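# Insert the held peg into the plate's hole

## Task

The left gripper starts out holding a peg a little above a plate, near the plate's hole. Lower the peg into that hole until it sits on the hole's bottom, and leave it there so it stays in place without the robot. If the peg is forced or wedged too hard, the attempt fails.

## Robot and tools

Robot: two arms, left_arm and right_arm, each ending in a two-finger parallel gripper. The left gripper already grips the peg; the right arm is not needed and should stay still. Cameras: cam_head_left and cam_head_right (fixed), cam_left_wrist and cam_right_wrist (on the grippers), each 896x504.

Frames. Scene frame: origin at table-top height midway between the nominal bases, +x out over the table, +y toward left_arm, +z up. Fixed cameras and the table use it. Calibrated bases in the scene frame: left_arm at (-0.033, +0.263, 0) m, quat_wxyz (+1.000, 0, 0, -0.022); right_arm at (-0.011, -0.293, 0) m, quat_wxyz (+1.000, 0, 0, -0.015); up is +z in both. Every hand pose, velocity, Hand target, offset and wrist-camera pose is expressed in that arm's own base frame. On the gripper, the fingers point along its +z and close along its y; end_effector_position is the spot between the pads, roughly 1 cm behind the tips. Printed positions may be off by a few cm.

A row is 14 numbers, each in [-1, 1], always all 14: left dx, dy, dz, rx, ry, rz, opening, then the same seven for the right arm. dx..rz are offsets, not poses: they are measured from the arm's Hand target as it was when the action or move began, along that arm's base axes; 1.0 equals 0.6 m or 180 degrees; rx, ry, rz form one rotation vector, turning about the Hand target position. A translation longer than 1.0 may be shortened. Opening is absolute: +1 fully open (0.094 m), -1 closed. To keep an arm put, send six zeros for its pose and repeat its present opening (a 0 opening is a real command, not 'no change').

execute_actions(actions, cameras): actions is a list of actions; each action is a table of up to 15 rows, one row per 1/30 s step; a shorter table repeats its final row to fill 15 steps. All rows of one action count from that action's starting Hand target, not from the previous row; a new action starts from the new Hand target, so the same offset again moves further. An empty list just returns state and images. cameras: list of names; omitted, null or ["all"] gives all, [] gives none, an unknown name voids the call.

move(target, speed, blend, opening_speed, blocking, cameras): target is one 14-number row or a list of up to 15 rows; every row is an offset from the same starting Hand targets. Paths are straight, finish together, last at least 0.5 s and are cut at 10 s. speed: m/s per arm path, 0.002 to 2.9, default 0.25 (rotation up to twice that in rad/s); one value or one per target. blend: metres of corner rounding for a list. opening_speed: rate on the -1..+1 scale per second, at least 0.2. blocking=false returns after about 0.5 s while the move continues. The result adds a 'move:' line: done, off_target, moving, held or fault, plus limits (paced = pose clipped, held = steps withheld). done means within 10 mm and 2 degrees of the pose; neither done nor off_target tells you about contact. Moves do not avoid obstacles; faster moves lag and hit harder, and a target set deeper past contact presses harder.

wait(seconds 0 to 10) lets time pass holding the last commands. stop brakes a running move. zoom_image(camera, region [x0, y0, x1, y1] in pixels, at most 504x504) enlarges part of that camera's latest image. read_manual gives only licence text. finished_scene ends the scene for good.

Results give per arm end_effector_position (m) and end_effector_quat_wxyz in its base frame, the Hand target (last command after clipping, the reference for the next offsets), Tool commands, Joint positions (last value is the measured opening in m), Joint velocities ('within noise' when still), Joint torques (include the arm's weight; joints 1-3 wrap at ±28 N m), grip_measured (opening on the command scale) and grip_effort_nm (motor effort, negative = closing). execute_actions results also list some intermediate end_effector_position values.

Behaviour to expect: commanded orientation is clipped to 40 degrees from the current one per step. Friction and gravity can leave the hand a centimetre or more short of the target in free air; resending zeros re-requests the target, and a remaining gap can be sent as a further offset. A blocked arm keeps pushing until given a target back behind its gripper.

Approach: look through the wrist and head cameras (zoom as needed) to line the peg above the hole in x and y, keep the peg vertical, then lower with small dz steps at low speed. Watch for the peg stopping (position no longer dropping, torques changing) and do not command far below the contact; back off slightly if it jams and realign. Once it sits on the bottom, open the left gripper well above grip_measured to release, then raise the gripper clear before finishing.

Avoid: dropping the peg or letting anything fall off the table, hard or fast contacts, arm-to-arm contact, passing close to an arm's own base, and long pushes or stretched holds that overheat motors (MOTOR HOT at 75 °C; a fault at 90 °C folds that arm away).

Each tool is called after "Request:" as name(argument=value, ...), one argument or row to a line, values as JSON.

## Session

Request:
execute_actions(
  actions=[],
)

Scene clock: 0.00 s.
left_arm: end_effector_position=(+0.2764, -0.1577, +0.1159) grip_measured=-0.054 grip_effort_nm=n/a end_effector_quat_wxyz=(-0.002, +0.859, +0.512, -0.006) | right_arm: end_effector_position=(+0.3834, +0.0016, +0.4009) grip_measured=+1.000 grip_effort_nm=n/a end_effector_quat_wxyz=(+0.701, +0.000, +0.713, +0.003)
Joint positions: left_arm=[-0.517 1.756 1.462 -1.285 0.008 1.551 0.044] | right_arm=[0 1.052 1.041 -0.005 -0.004 0.005 0.094]
Joint velocities: within noise
Joint torques (N m): no reading
Heat: left arm: 47 °C; right arm: 43 °C.
Hand target: left_arm +0.2801, -0.1621, +0.1280; +0.020, +0.860, +0.509, +0.000 | right_arm +0.3795, +0.0010, +0.4104; +0.709, +0.000, +0.706, +0.000
Tool commands: left_gripper/opening=-1.0 right_gripper/opening=+1.0

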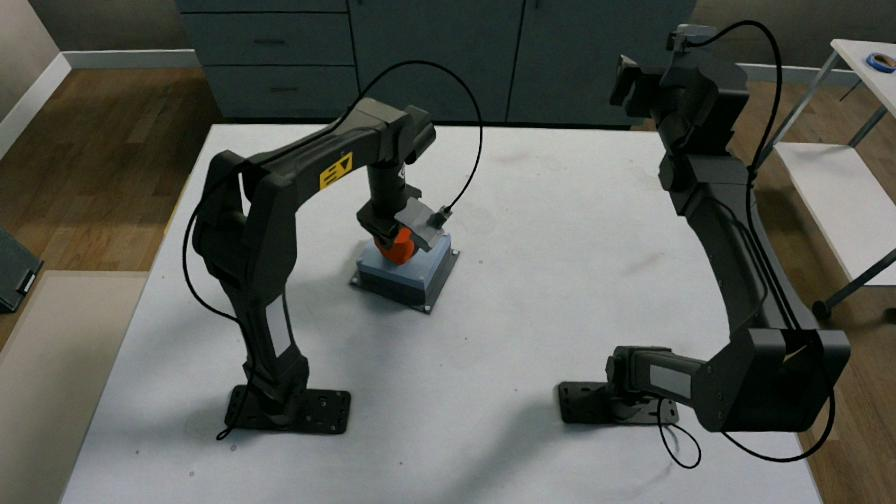

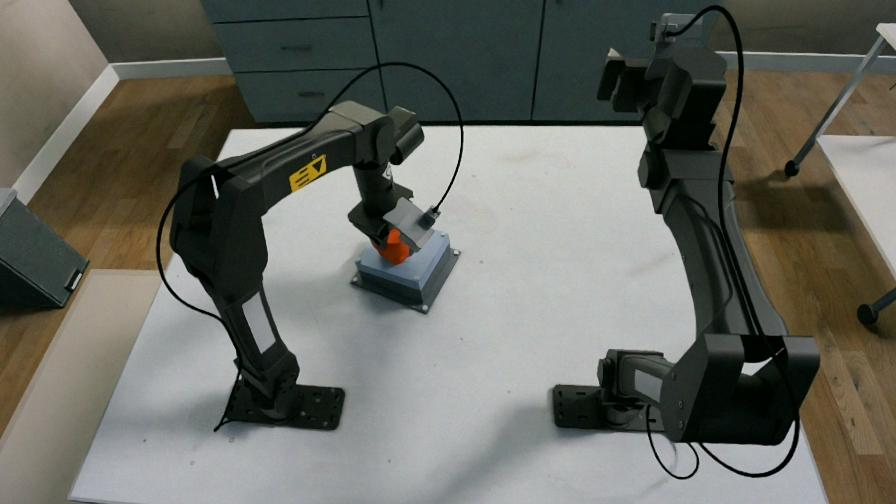

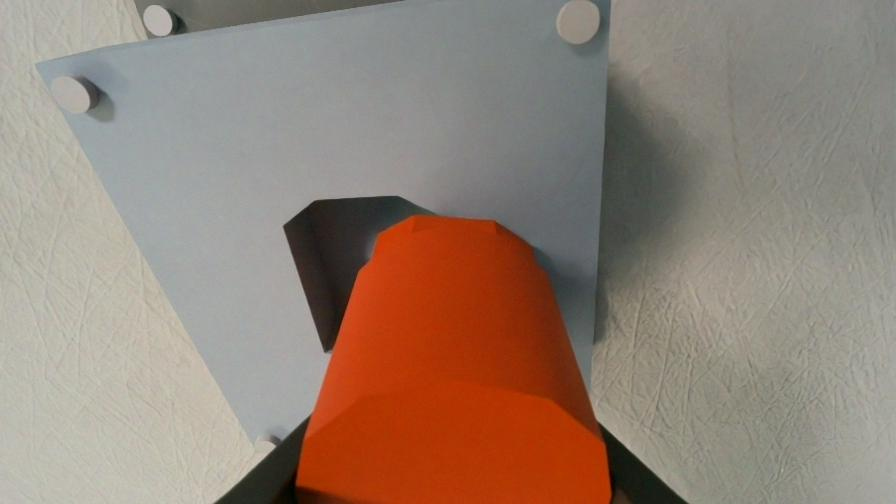

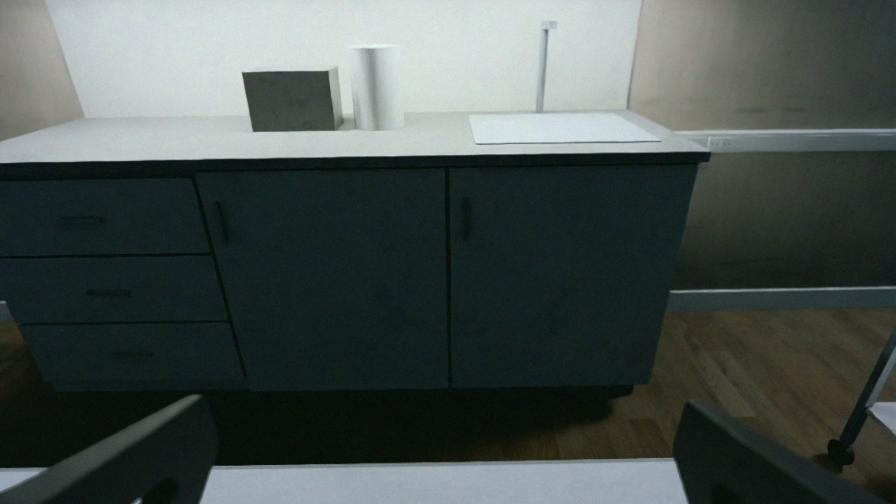

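Request:
zoom_image(
  camera="cam_left_wrist",
  region=[230, 150, 630, 504],
)

Request:
zoom_image(
  camera="cam_head_left",
  region=[330, 180, 480, 330],
)

Request:
zoom_image(
  camera="cam_head_right",
  region=[330, 180, 480, 330],
)

Scaled by 1.260 from the camera's 896x504 image, which has a finer 1280x720 frame.

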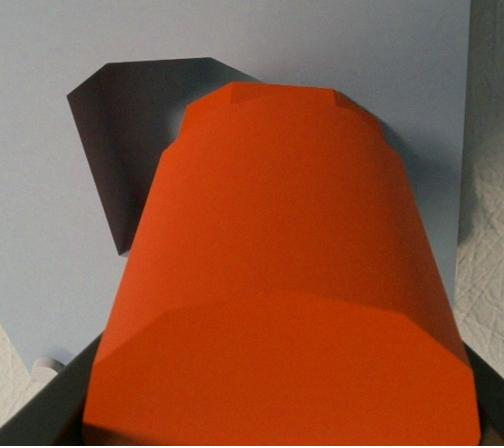

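Scaled by 3.360 from the camera's 896x504 image, which has a finer 1280x720 frame.

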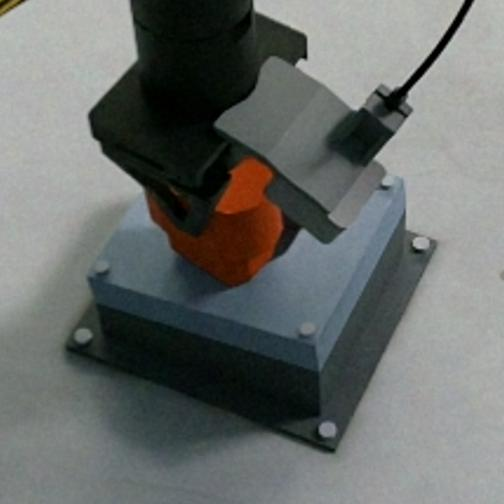

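Scaled by 3.360 from the camera's 896x504 image, which has a finer 1280x720 frame.

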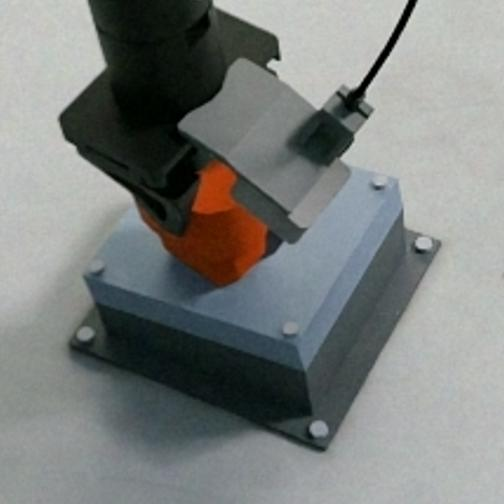

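Request:
move(
  target=[
    [0,0,0.05,0,0,0,-1,0,0,0,0,0,0,1],
    [0.045,0.083,0.067,0,0,0,-1,0,0,0,0,0,0,1],
  ],
  speed=0.12,
)

Request:
zoom_image(
  camera="cam_left_wrist",
  region=[200, 0, 704, 504],
)

Scene clock: 21.47 s.
left_arm: end_effector_position=(+0.3063, -0.1074, +0.1589) grip_measured=-0.053 grip_effort_nm=-1.028 end_effector_quat_wxyz=(+0.011, +0.856, +0.517, +0.004) | right_arm: end_effector_position=(+0.3834, +0.0005, +0.4009) grip_measured=+1.000 grip_effort_nm=-0.012 end_effector_quat_wxyz=(+0.701, +0.003, +0.713, +0.000)
Joint positions: left_arm=[-0.336 1.756 1.632 -1.424 0.008 1.718 0.044] | right_arm=[0.001 1.052 1.041 -0.005 0.005 0.005 0.094]
Joint velocities: within noise
Joint torques (N m): left_arm=[-0.16 -6.63 7.99 0.03 0.13 0.11] | right_arm=[0.03 -3.85 10.17 2.25 0.02 0.02]
Heat: left arm: 48 °C; right arm: 47 °C.
Hand target: left_arm +0.3071, -0.1123, +0.1682; +0.020, +0.860, +0.509, +0.000 | right_arm +0.3795, +0.0010, +0.4104; +0.709, +0.000, +0.706, +0.000
Off the commanded pose: left_arm 0.011 m, 2 deg | right_arm 0.010 m, 1 deg.
move: off_target (left_arm)

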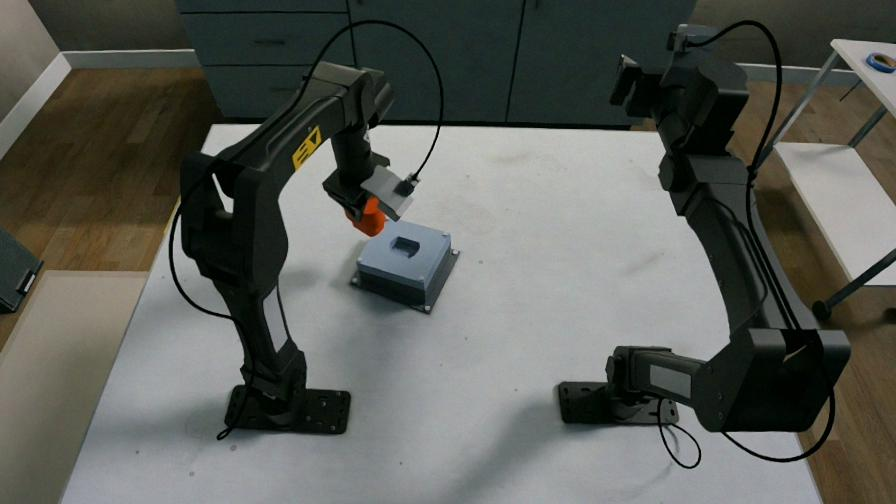

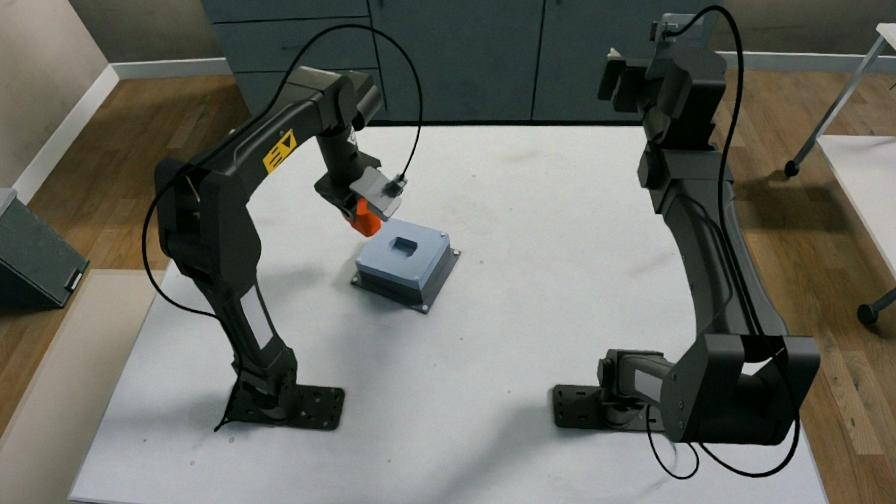

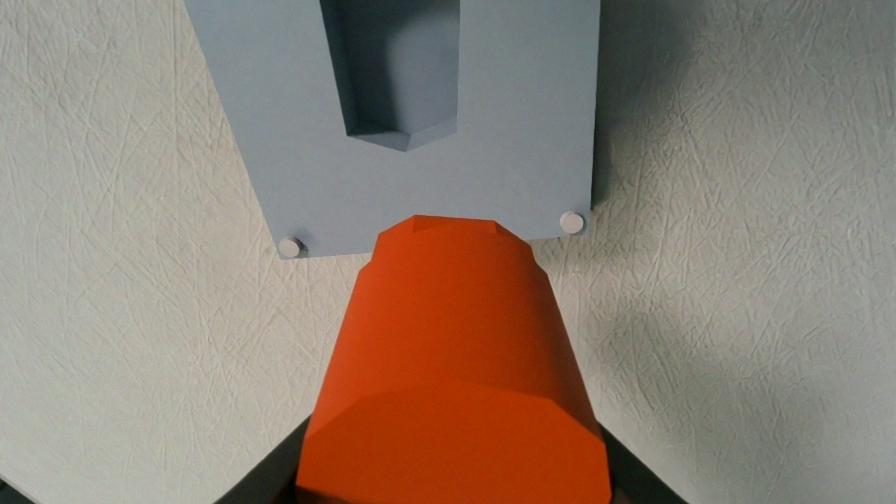

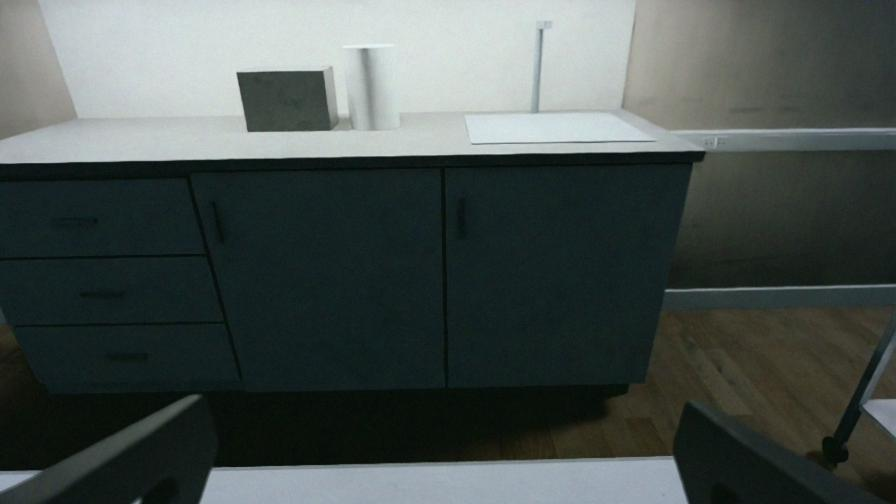

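Scaled by 1.000.

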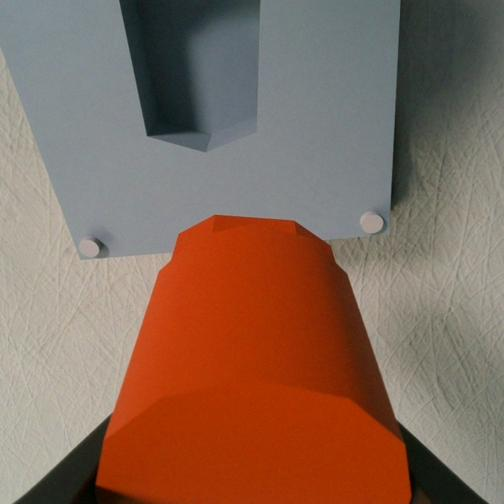

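Request:
zoom_image(
  camera="cam_head_left",
  region=[340, 180, 470, 320],
)

Request:
move(
  target=[-0.017,-0.03,0.045,0,0,0,-1,0,0,0,0,0,0,1],
  speed=0.12,
  cameras=["cam_head_left", "cam_left_wrist"],
)

Request:
zoom_image(
  camera="cam_left_wrist",
  region=[200, 0, 704, 504],
)

Scaled by 3.600 from the camera's 896x504 image, which has a finer 1280x720 frame.

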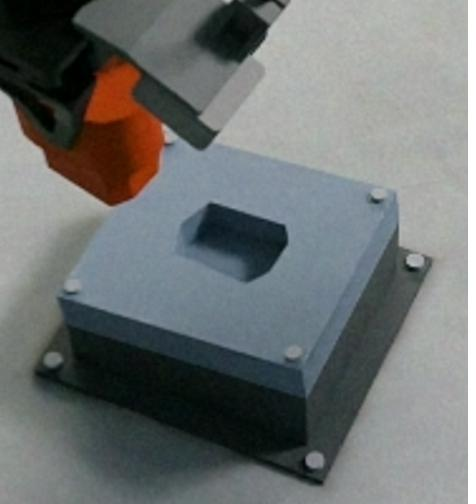

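Scene clock: 31.80 s.
left_arm: end_effector_position=(+0.2976, -0.1264, +0.1861) grip_measured=-0.053 grip_effort_nm=-1.023 end_effector_quat_wxyz=(+0.012, +0.860, +0.510, +0.004) | right_arm: end_effector_position=(+0.3834, +0.0005, +0.4009) grip_measured=+1.000 grip_effort_nm=-0.017 end_effector_quat_wxyz=(+0.701, +0.003, +0.713, +0.000)
Joint positions: left_arm=[-0.4 1.769 1.756 -1.535 0.008 1.67 0.044] | right_arm=[0.001 1.052 1.041 -0.005 0.005 0.005 0.094]
Joint velocities: within noise
Joint torques (N m): left_arm=[-0.42 -6.54 7.68 0.02 0.06 -0.14] | right_arm=[-0.02 -3.84 10.09 2.26 0.01 0.01]
Heat: left arm: 49 °C; right arm: 48 °C.
Hand target: left_arm +0.2969, -0.1303, +0.1952; +0.020, +0.860, +0.509, +0.000 | right_arm +0.3795, +0.0010, +0.4104; +0.709, +0.000, +0.706, +0.000
Off the commanded pose: left_arm 0.010 m, 1 deg | right_arm 0.010 m, 1 deg.
move: done
Images, in order (width x height): cam_head_left 896x504, cam_left_wrist 896x504.

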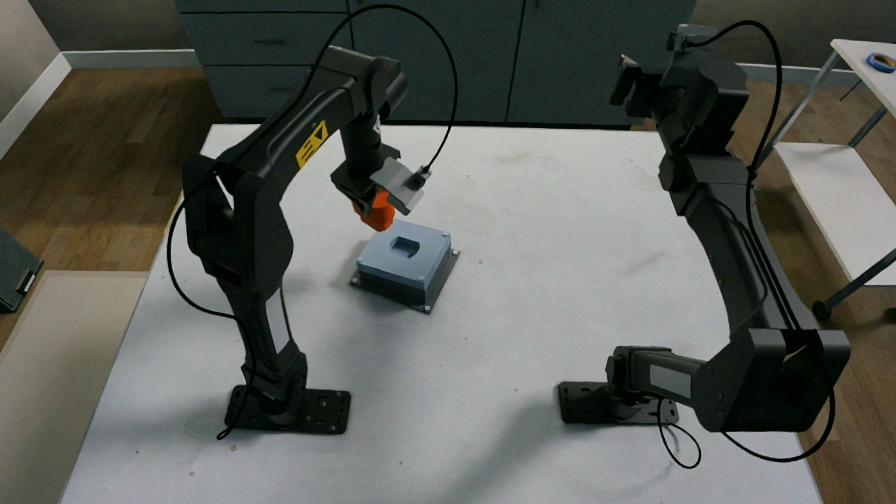

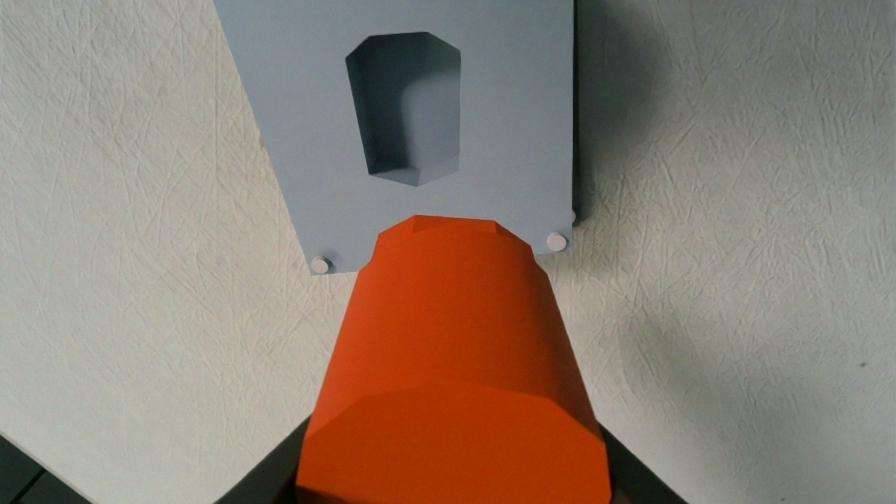

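Scaled by 1.000.

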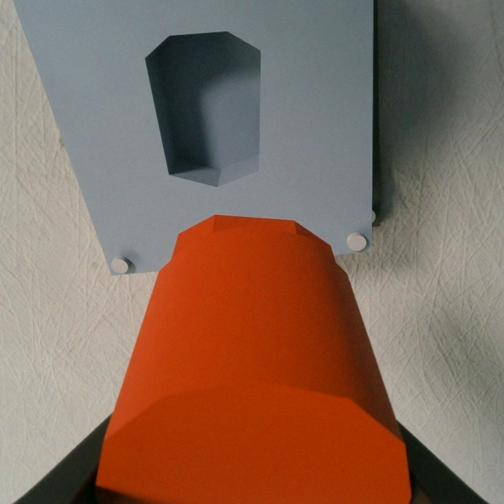

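Request:
zoom_image(
  camera="cam_left_wrist",
  region=[340, 190, 570, 320],
)

Request:
zoom_image(
  camera="cam_head_left",
  region=[340, 170, 440, 270],
)

Request:
zoom_image(
  camera="cam_left_wrist",
  region=[330, 10, 500, 200],
)

Scaled by 2.191 from the camera's 896x504 image, which has a finer 1280x720 frame.

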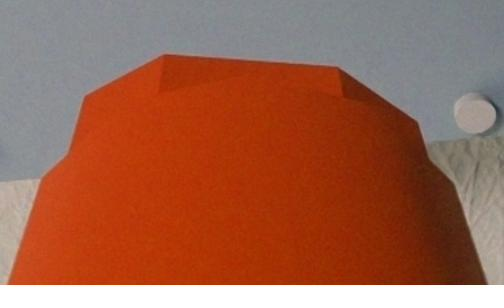

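Scaled by 5.040 from the camera's 896x504 image, which has a finer 1280x720 frame.

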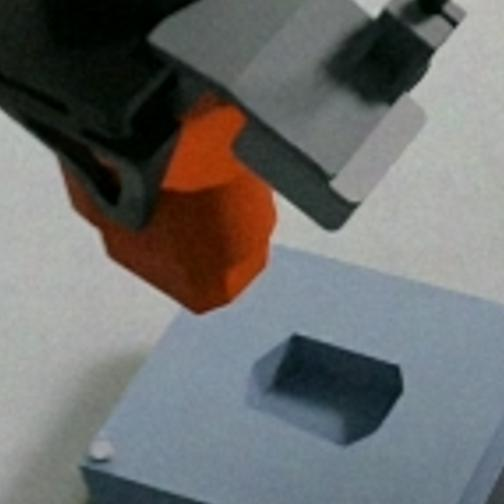

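Scaled by 2.653 from the camera's 896x504 image, which has a finer 1280x720 frame.

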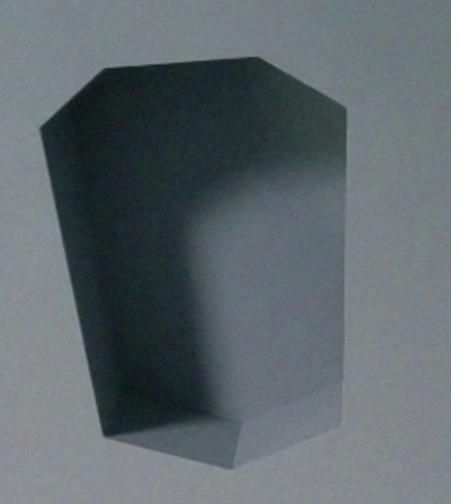

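Request:
move(
  target=[-0.006,-0.0657,-0.07,0,0,0.0478,-1,0,0,0,0,0,0,1],
  speed=0.12,
  cameras=["cam_head_left", "cam_left_wrist"],
)

Request:
zoom_image(
  camera="cam_left_wrist",
  region=[260, 100, 620, 300],
)

Request:
zoom_image(
  camera="cam_head_left",
  region=[340, 190, 460, 290],
)

Scene clock: 139.57 s.
left_arm: end_effector_position=(+0.2882, -0.1637, +0.1532) grip_measured=-0.053 grip_effort_nm=-1.028 end_effector_quat_wxyz=(+0.005, +0.819, +0.573, -0.002) | right_arm: end_effector_position=(+0.3834, +0.0005, +0.4009) grip_measured=+1.000 grip_effort_nm=-0.017 end_effector_quat_wxyz=(+0.701, +0.003, +0.713, +0.000)
Joint positions: left_arm=[-0.515 1.796 1.658 -1.426 0.008 1.405 0.044] | right_arm=[0.001 1.052 1.041 -0.005 0.005 0.005 0.094]
Joint velocities: within noise
Joint torques (N m): left_arm=[-0.58 -7.16 4.3 0.63 -0.04 -0.04] | right_arm=[-0.02 -3.82 10.17 2.25 0.02 0.02]
Heat: left arm: 50 °C; right arm: 49 °C.
Hand target: left_arm +0.2933, -0.1697, +0.1532; +0.020, +0.820, +0.572, +0.002 | right_arm +0.3795, +0.0010, +0.4104; +0.709, +0.000, +0.706, +0.000
Off the commanded pose: left_arm 0.008 m, 2 deg | right_arm 0.010 m, 1 deg.
move: done
Images, in order (width x height): cam_head_left 896x504, cam_left_wrist 896x504.

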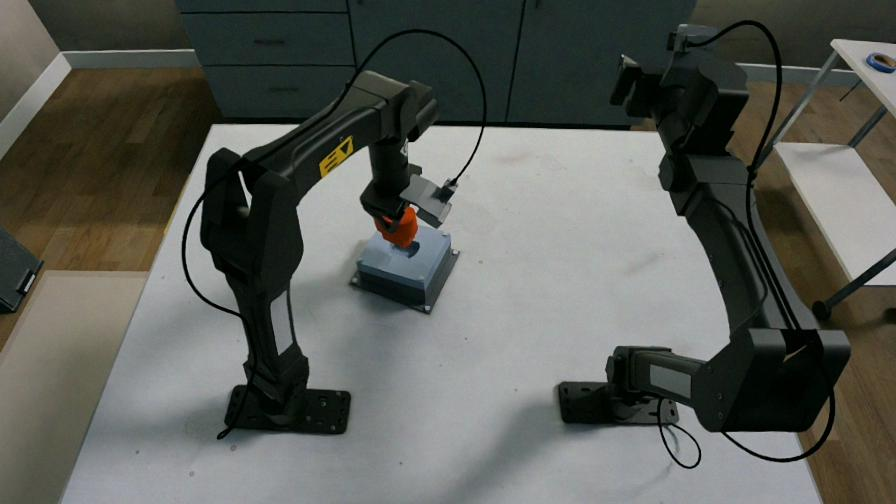

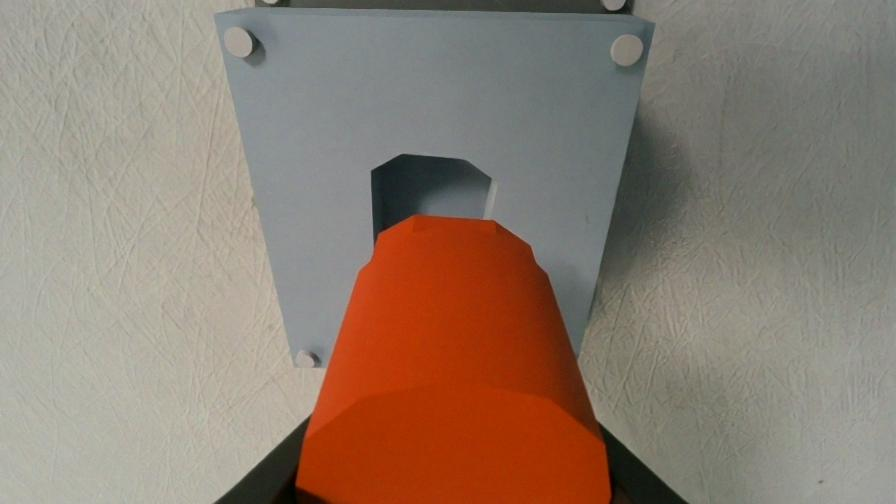

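Scaled by 1.400 from the camera's 896x504 image, which has a finer 1280x720 frame.

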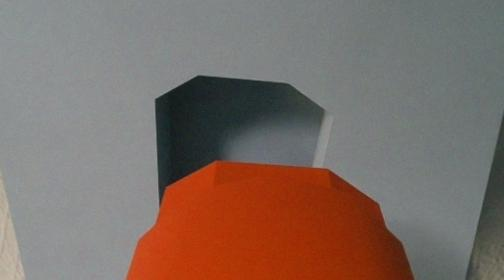

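Scaled by 4.200 from the camera's 896x504 image, which has a finer 1280x720 frame.

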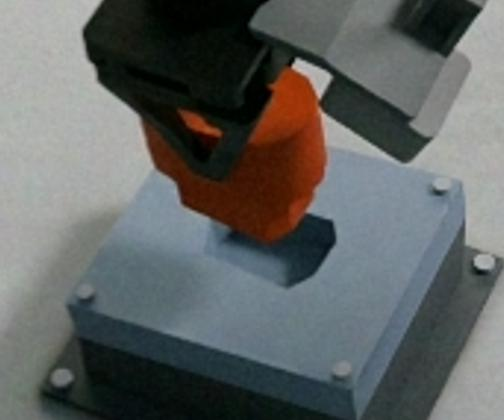

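Request:
move(
  target=[0.0083,-0.0092,-0.0467,0,0,0,-1,0,0,0,0,0,0,1],
  speed=0.08,
  cameras=["cam_head_left", "cam_left_wrist"],
)

Request:
zoom_image(
  camera="cam_left_wrist",
  region=[330, 150, 570, 290],
)

Request:
zoom_image(
  camera="cam_head_left",
  region=[340, 190, 460, 290],
)

Scene clock: 161.63 s.
left_arm: end_effector_position=(+0.2941, -0.1671, +0.1252) grip_measured=-0.053 grip_effort_nm=-1.023 end_effector_quat_wxyz=(+0.005, +0.817, +0.577, -0.002) | right_arm: end_effector_position=(+0.3834, +0.0005, +0.4009) grip_measured=+1.000 grip_effort_nm=-0.017 end_effector_quat_wxyz=(+0.701, +0.003, +0.713, +0.000)
Joint positions: left_arm=[-0.515 1.818 1.574 -1.32 0.008 1.397 0.044] | right_arm=[0.001 1.052 1.041 -0.005 0.005 0.005 0.094]
Joint velocities: within noise
Joint torques (N m): left_arm=[-0.58 -7.49 4.38 0.65 0.02 -0.07] | right_arm=[0.02 -3.93 10.07 2.26 0.03 0.02]
Heat: left arm: 47 °C; right arm: 49 °C.
Hand target: left_arm +0.2982, -0.1753, +0.1252; +0.020, +0.820, +0.572, +0.002 | right_arm +0.3795, +0.0010, +0.4104; +0.709, +0.000, +0.706, +0.000
Off the commanded pose: left_arm 0.009 m, 2 deg | right_arm 0.010 m, 1 deg.
move: done
Images, in order (width x height): cam_head_left 896x504, cam_left_wrist 896x504.

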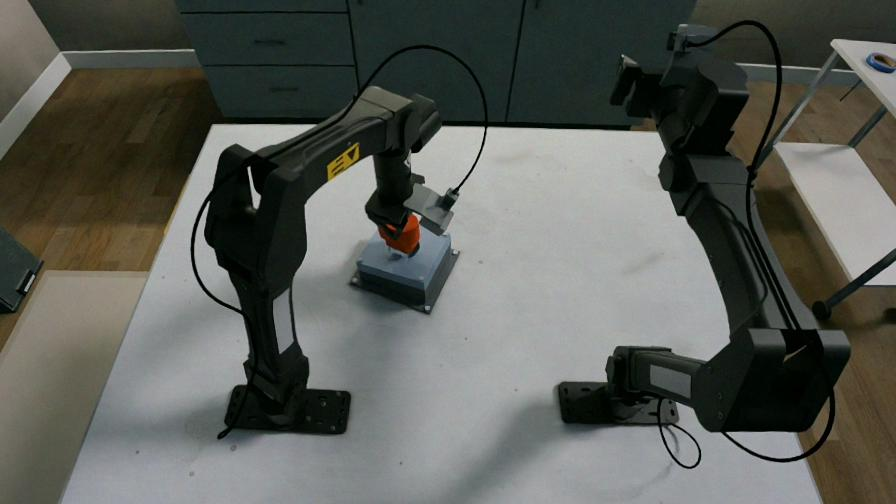

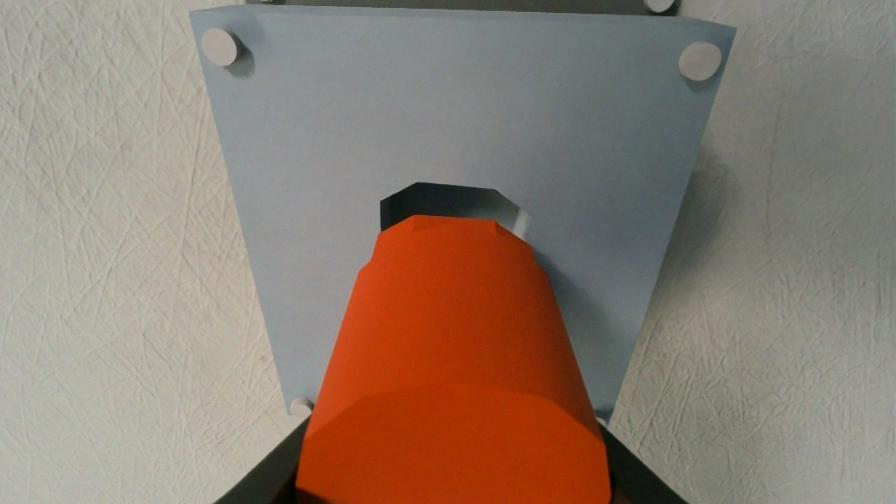

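Scaled by 2.100 from the camera's 896x504 image, which has a finer 1280x720 frame.

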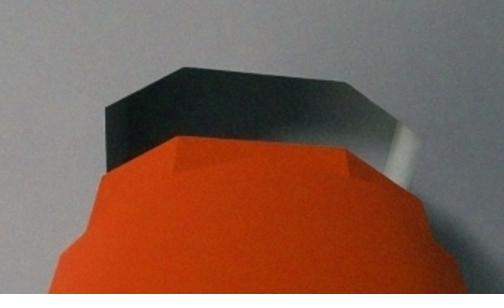

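Scaled by 4.200 from the camera's 896x504 image, which has a finer 1280x720 frame.

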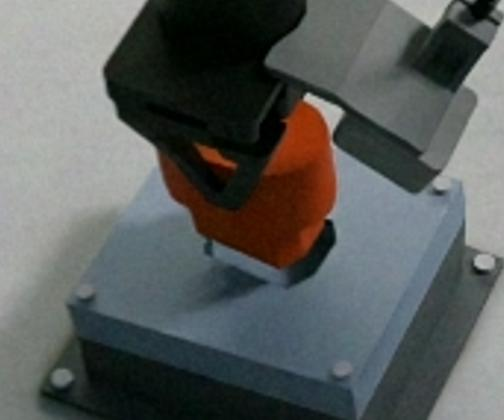

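Request:
zoom_image(
  camera="cam_head_left",
  region=[345, 215, 465, 320],
)

Request:
zoom_image(
  camera="cam_left_wrist",
  region=[180, 0, 750, 430],
)

Scaled by 4.200 from the camera's 896x504 image, which has a finer 1280x720 frame.

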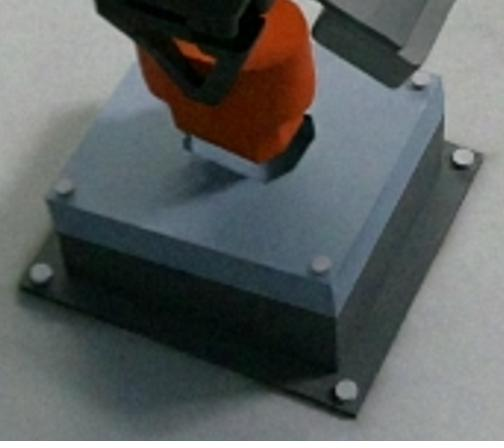

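Region (180, 0, 750, 430) is 570x430 pixels. A region can be at most 504 by 504 pixels.

Request:
zoom_image(
  camera="cam_left_wrist",
  region=[170, 0, 470, 168],
)

Request:
zoom_image(
  camera="cam_left_wrist",
  region=[450, 0, 750, 168],
)

Request:
zoom_image(
  camera="cam_left_wrist",
  region=[170, 336, 470, 504],
)

Request:
zoom_image(
  camera="cam_left_wrist",
  region=[500, 336, 800, 504],
)

Scaled by 1.680 from the camera's 896x504 image, which has a finer 1280x720 frame.

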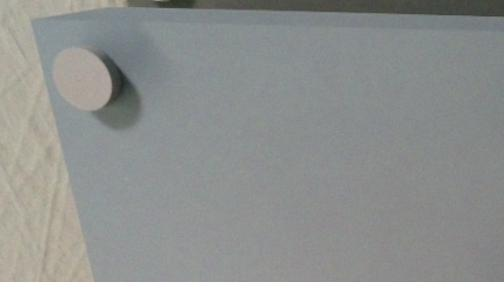

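Scaled by 1.680 from the camera's 896x504 image, which has a finer 1280x720 frame.

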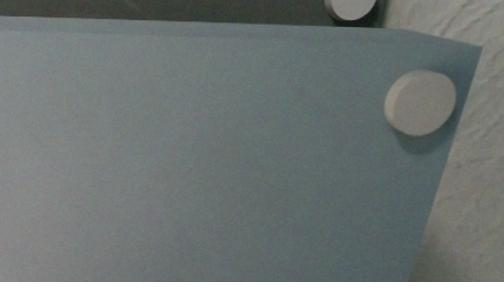

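Scaled by 1.680 from the camera's 896x504 image, which has a finer 1280x720 frame.

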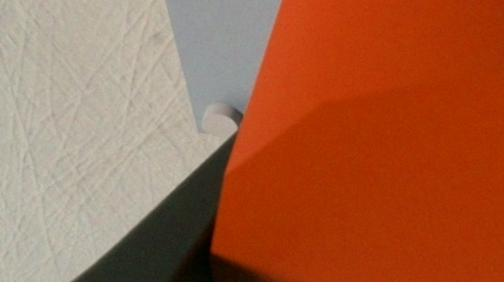

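Scaled by 1.680 from the camera's 896x504 image, which has a finer 1280x720 frame.

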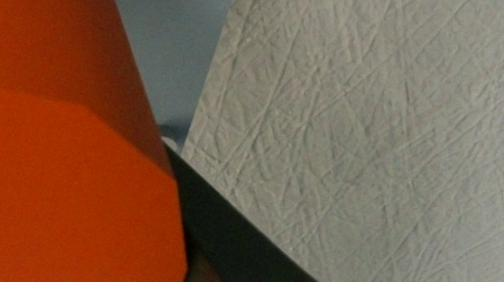

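Request:
move(
  target=[-0.0035,-0.0095,-0.0063,0,0,-0.0015,-1,0,0,0,0,0,0,1],
  speed=0.04,
  cameras=["cam_head_left", "cam_left_wrist"],
)

Request:
zoom_image(
  camera="cam_left_wrist",
  region=[350, 180, 560, 300],
)

Request:
zoom_image(
  camera="cam_head_left",
  region=[370, 210, 440, 280],
)

Scene clock: 234.33 s.
left_arm: end_effector_position=(+0.2903, -0.1757, +0.1233) grip_measured=-0.053 grip_effort_nm=-1.028 end_effector_quat_wxyz=(+0.007, +0.821, +0.570, -0.001) | right_arm: end_effector_position=(+0.3834, +0.0005, +0.4009) grip_measured=+1.000 grip_effort_nm=-0.017 end_effector_quat_wxyz=(+0.701, +0.003, +0.713, +0.000)
Joint positions: left_arm=[-0.543 1.818 1.566 -1.308 0.008 1.385 0.044] | right_arm=[0.001 1.052 1.041 -0.005 0.005 0.005 0.094]
Joint velocities: within noise
Joint torques (N m): left_arm=[-0.59 -7.08 4.14 0.68 -0.02 -0.08] | right_arm=[0.02 -3.85 10.14 2.24 0.03 0.03]
Heat: left arm: 45 °C; right arm: 49 °C.
Hand target: left_arm +0.2961, -0.1810, +0.1214; +0.020, +0.821, +0.571, +0.002 | right_arm +0.3795, +0.0010, +0.4104; +0.709, +0.000, +0.706, +0.000
Off the commanded pose: left_arm 0.008 m, 2 deg | right_arm 0.010 m, 1 deg.
move: done
Images, in order (width x height): cam_head_left 896x504, cam_left_wrist 896x504.

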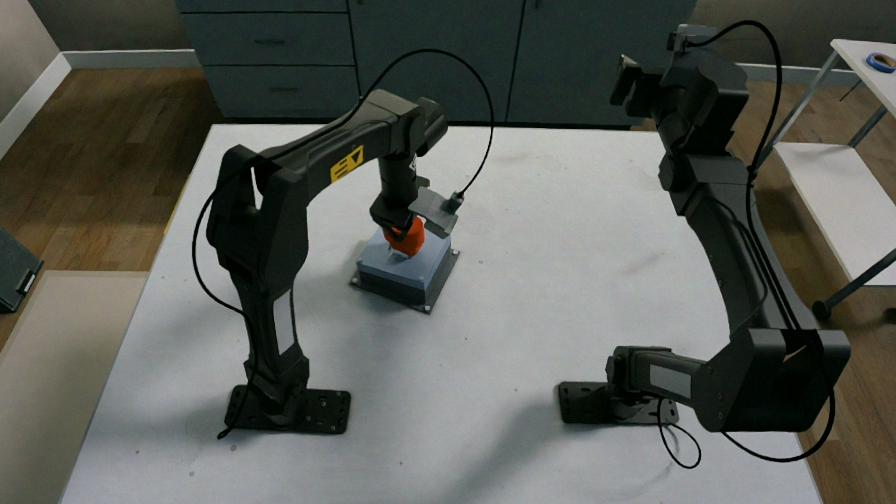

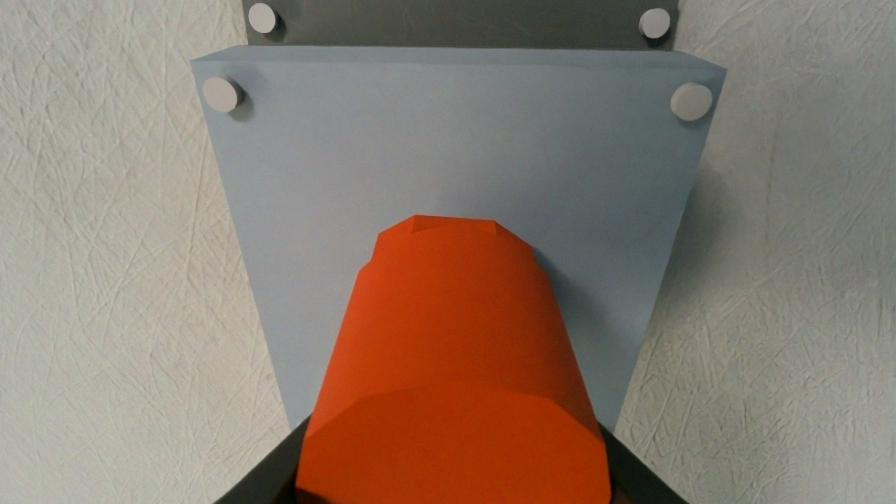

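Scaled by 2.400 from the camera's 896x504 image, which has a finer 1280x720 frame.

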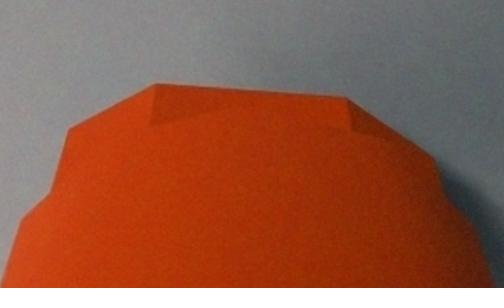

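Scaled by 7.200 from the camera's 896x504 image, which has a finer 1280x720 frame.

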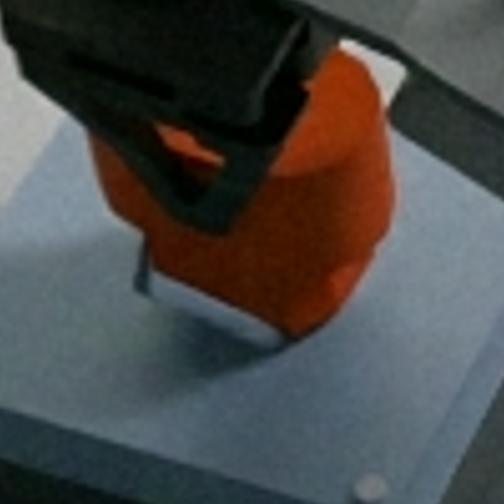

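Request:
move(
  target=[0.0028,0.0083,-0.001,0,0,0,-1,0,0,0,0,0,0,1],
  speed=0.04,
  cameras=["cam_left_wrist"],
)

Request:
zoom_image(
  camera="cam_left_wrist",
  region=[350, 180, 560, 300],
)

Scene clock: 253.33 s.
left_arm: end_effector_position=(+0.2899, -0.1749, +0.1214) grip_measured=-0.053 grip_effort_nm=-1.023 end_effector_quat_wxyz=(+0.005, +0.821, +0.571, -0.002) | right_arm: end_effector_position=(+0.3834, +0.0005, +0.4009) grip_measured=+1.000 grip_effort_nm=-0.012 end_effector_quat_wxyz=(+0.701, +0.003, +0.713, +0.000)
Joint positions: left_arm=[-0.542 1.818 1.558 -1.303 0.008 1.385 0.044] | right_arm=[0.001 1.052 1.041 -0.005 0.005 0.005 0.094]
Joint velocities: within noise
Joint torques (N m): left_arm=[0.95 -7.43 4.15 0.74 -0.02 0.05] | right_arm=[0.02 -3.89 10.18 2.25 0.03 0.01]
Heat: left arm: 45 °C; right arm: 49 °C.
Hand target: left_arm +0.2978, -0.1760, +0.1208; +0.020, +0.821, +0.571, +0.002 | right_arm +0.3795, +0.0010, +0.4104; +0.709, +0.000, +0.706, +0.000
Off the commanded pose: left_arm 0.008 m, 2 deg | right_arm 0.010 m, 1 deg.
move: done
Images, in order (width x height): cam_left_wrist 896x504.

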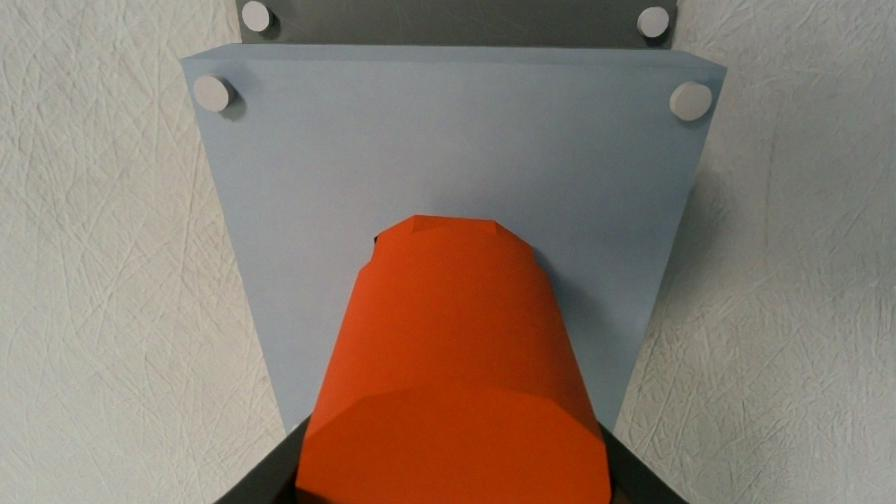

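Scaled by 2.400 from the camera's 896x504 image, which has a finer 1280x720 frame.

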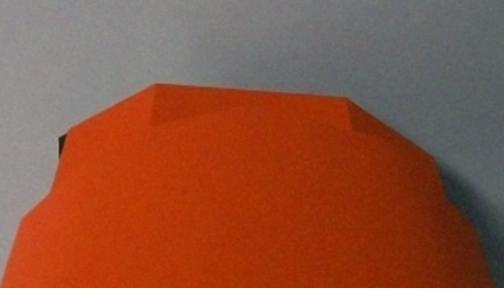

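Request:
move(
  target=[0.0015,0.0055,0.0015,0,0,0,-1,0,0,0,0,0,0,1],
  speed=0.04,
  cameras=["cam_left_wrist"],
)

Request:
zoom_image(
  camera="cam_left_wrist",
  region=[350, 180, 560, 300],
)

Scene clock: 259.63 s.
left_arm: end_effector_position=(+0.2934, -0.1691, +0.1214) grip_measured=-0.053 grip_effort_nm=-1.023 end_effector_quat_wxyz=(+0.006, +0.818, +0.575, -0.002) | right_arm: end_effector_position=(+0.3834, +0.0005, +0.4009) grip_measured=+1.000 grip_effort_nm=-0.012 end_effector_quat_wxyz=(+0.701, +0.003, +0.713, +0.000)
Joint positions: left_arm=[-0.522 1.818 1.558 -1.303 0.008 1.394 0.044] | right_arm=[0.001 1.052 1.041 -0.005 0.005 0.005 0.094]
Joint velocities: within noise
Joint torques (N m): left_arm=[0.72 -7.64 4.03 0.69 0.02 0.07] | right_arm=[-0.01 -3.86 10.18 2.26 0.01 0.01]
Heat: left arm: 44 °C; right arm: 49 °C.
Hand target: left_arm +0.2987, -0.1727, +0.1217; +0.020, +0.821, +0.571, +0.002 | right_arm +0.3795, +0.0010, +0.4104; +0.709, +0.000, +0.706, +0.000
Off the commanded pose: left_arm 0.006 m, 2 deg | right_arm 0.010 m, 1 deg.
move: done
Images, in order (width x height): cam_left_wrist 896x504.

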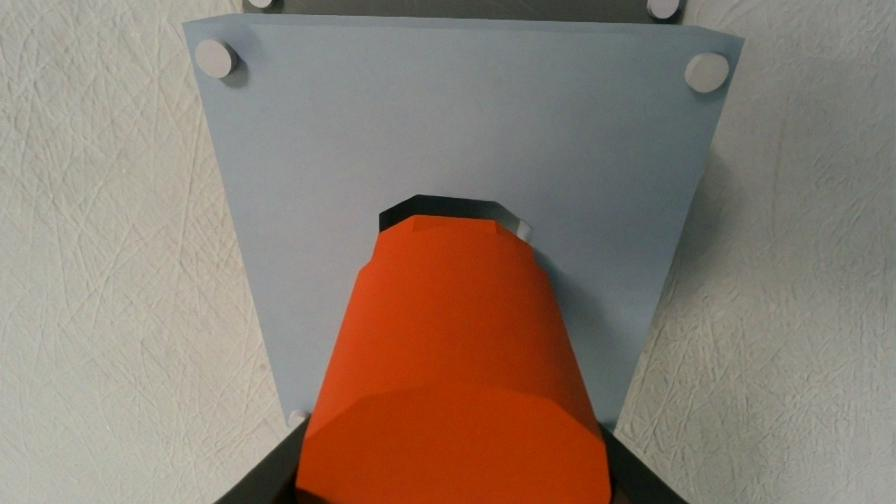

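Scaled by 2.400 from the camera's 896x504 image, which has a finer 1280x720 frame.

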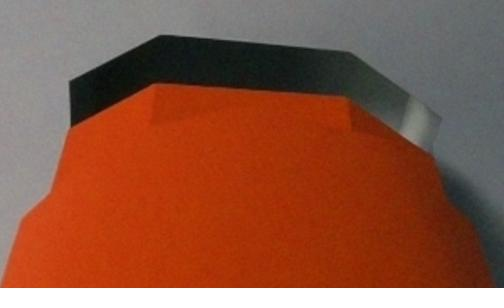

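Request:
move(
  target=[-0.0069,-0.0114,0.0,0,0,-0.004,-1,0,0,0,0,0,0,1],
  speed=0.04,
  cameras=[],
)

Request:
move(
  target=[-0.0018,-0.0028,0.0,0,0,0,-1,0,0,0,0,0,0,1],
  speed=0.04,
  cameras=["cam_left_wrist"],
)

Scene clock: 282.07 s.
left_arm: end_effector_position=(+0.2899, -0.1749, +0.1214) grip_measured=-0.053 grip_effort_nm=-1.018 end_effector_quat_wxyz=(+0.005, +0.824, +0.567, -0.002) | right_arm: end_effector_position=(+0.3834, +0.0005, +0.4009) grip_measured=+1.000 grip_effort_nm=-0.012 end_effector_quat_wxyz=(+0.701, +0.003, +0.713, +0.000)
Joint positions: left_arm=[-0.542 1.818 1.558 -1.303 0.008 1.394 0.044] | right_arm=[0.001 1.052 1.041 -0.005 0.005 0.005 0.094]
Joint velocities: within noise
Joint torques (N m): left_arm=[-0.66 -7.39 4.12 0.67 -0.01 -0.03] | right_arm=[0.03 -3.89 10.19 2.25 0.04 -0.01]
Heat: left arm: 44 °C; right arm: 50 °C.
Hand target: left_arm +0.2946, -0.1795, +0.1217; +0.020, +0.825, +0.565, +0.001 | right_arm +0.3795, +0.0010, +0.4104; +0.709, +0.000, +0.706, +0.000
Off the commanded pose: left_arm 0.007 m, 2 deg | right_arm 0.010 m, 1 deg.
move: done
No camera images: "cameras" was empty.

Scene clock: 283.07 s.
left_arm: end_effector_position=(+0.2899, -0.1749, +0.1214) grip_measured=-0.053 grip_effort_nm=-1.028 end_effector_quat_wxyz=(+0.005, +0.823, +0.568, -0.002) | right_arm: end_effector_position=(+0.3834, +0.0005, +0.4009) grip_measured=+1.000 grip_effort_nm=-0.017 end_effector_quat_wxyz=(+0.701, +0.003, +0.713, +0.000)
Joint positions: left_arm=[-0.542 1.818 1.558 -1.303 0.008 1.393 0.044] | right_arm=[0.001 1.052 1.041 -0.005 0.005 0.005 0.094]
Joint velocities: within noise
Joint torques (N m): left_arm=[-0.81 -7.71 4.1 0.66 0 -0.08] | right_arm=[0.02 -3.86 10.15 2.25 0.01 0.02]
Heat: left arm: 43 °C; right arm: 50 °C.
Hand target: left_arm +0.2935, -0.1812, +0.1217; +0.020, +0.825, +0.565, +0.001 | right_arm +0.3795, +0.0010, +0.4104; +0.709, +0.000, +0.706, +0.000
Off the commanded pose: left_arm 0.007 m, 2 deg | right_arm 0.010 m, 1 deg.
move: done
Images, in order (width x height): cam_left_wrist 896x504.

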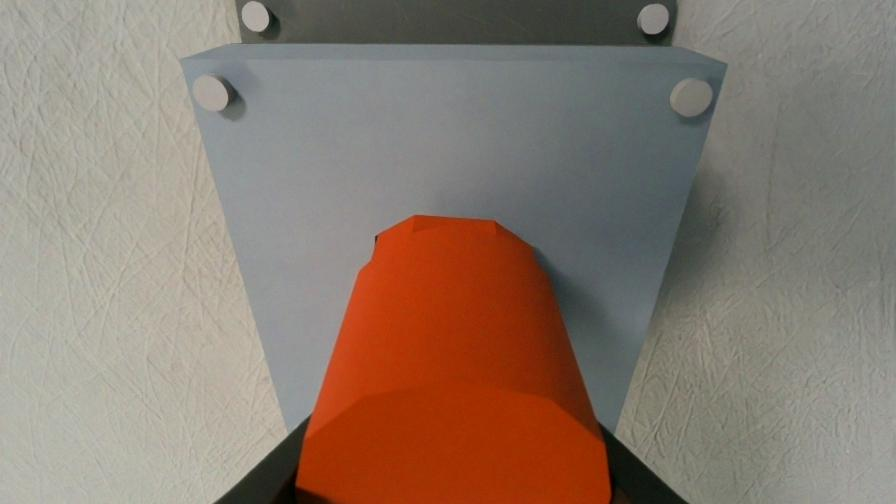

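Request:
move(
  target=[0.0063,0.0104,0.0,0,0,0,-1,0,0,0,0,0,0,1],
  speed=0.2,
  cameras=["cam_left_wrist"],
)

Scene clock: 294.57 s.
left_arm: end_effector_position=(+0.2902, -0.1744, +0.1214) grip_measured=-0.053 grip_effort_nm=-1.028 end_effector_quat_wxyz=(+0.005, +0.825, +0.566, -0.002) | right_arm: end_effector_position=(+0.3834, +0.0005, +0.4009) grip_measured=+1.000 grip_effort_nm=-0.017 end_effector_quat_wxyz=(+0.701, +0.003, +0.713, +0.000)
Joint positions: left_arm=[-0.54 1.818 1.558 -1.303 0.008 1.399 0.044] | right_arm=[0.001 1.052 1.041 -0.005 0.005 0.005 0.094]
Joint velocities: within noise
Joint torques (N m): left_arm=[0.92 -7.62 4.18 0.72 0 0.11] | right_arm=[0.08 -3.81 10.19 2.25 0.03 0.03]
Heat: left arm: 43 °C; right arm: 50 °C.
Hand target: left_arm +0.2973, -0.1750, +0.1217; +0.020, +0.825, +0.565, +0.001 | right_arm +0.3795, +0.0010, +0.4104; +0.709, +0.000, +0.706, +0.000
Off the commanded pose: left_arm 0.007 m, 2 deg | right_arm 0.010 m, 1 deg.
move: done
Images, in order (width x height): cam_left_wrist 896x504.

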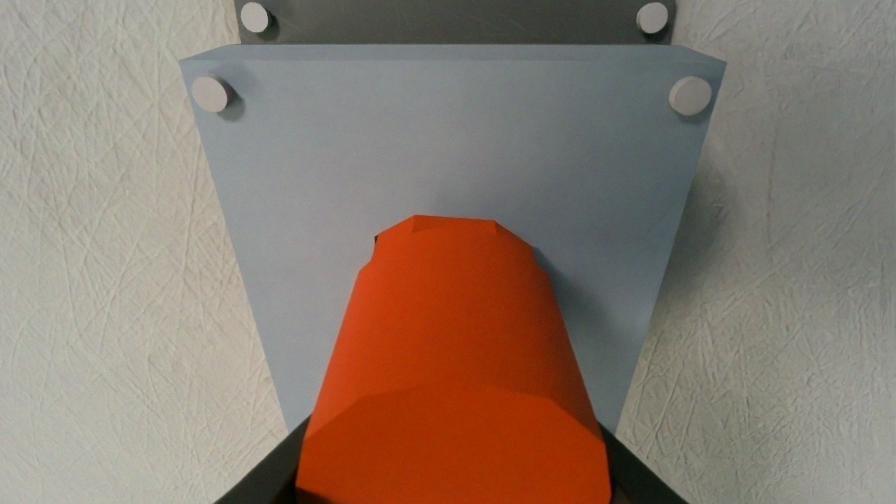

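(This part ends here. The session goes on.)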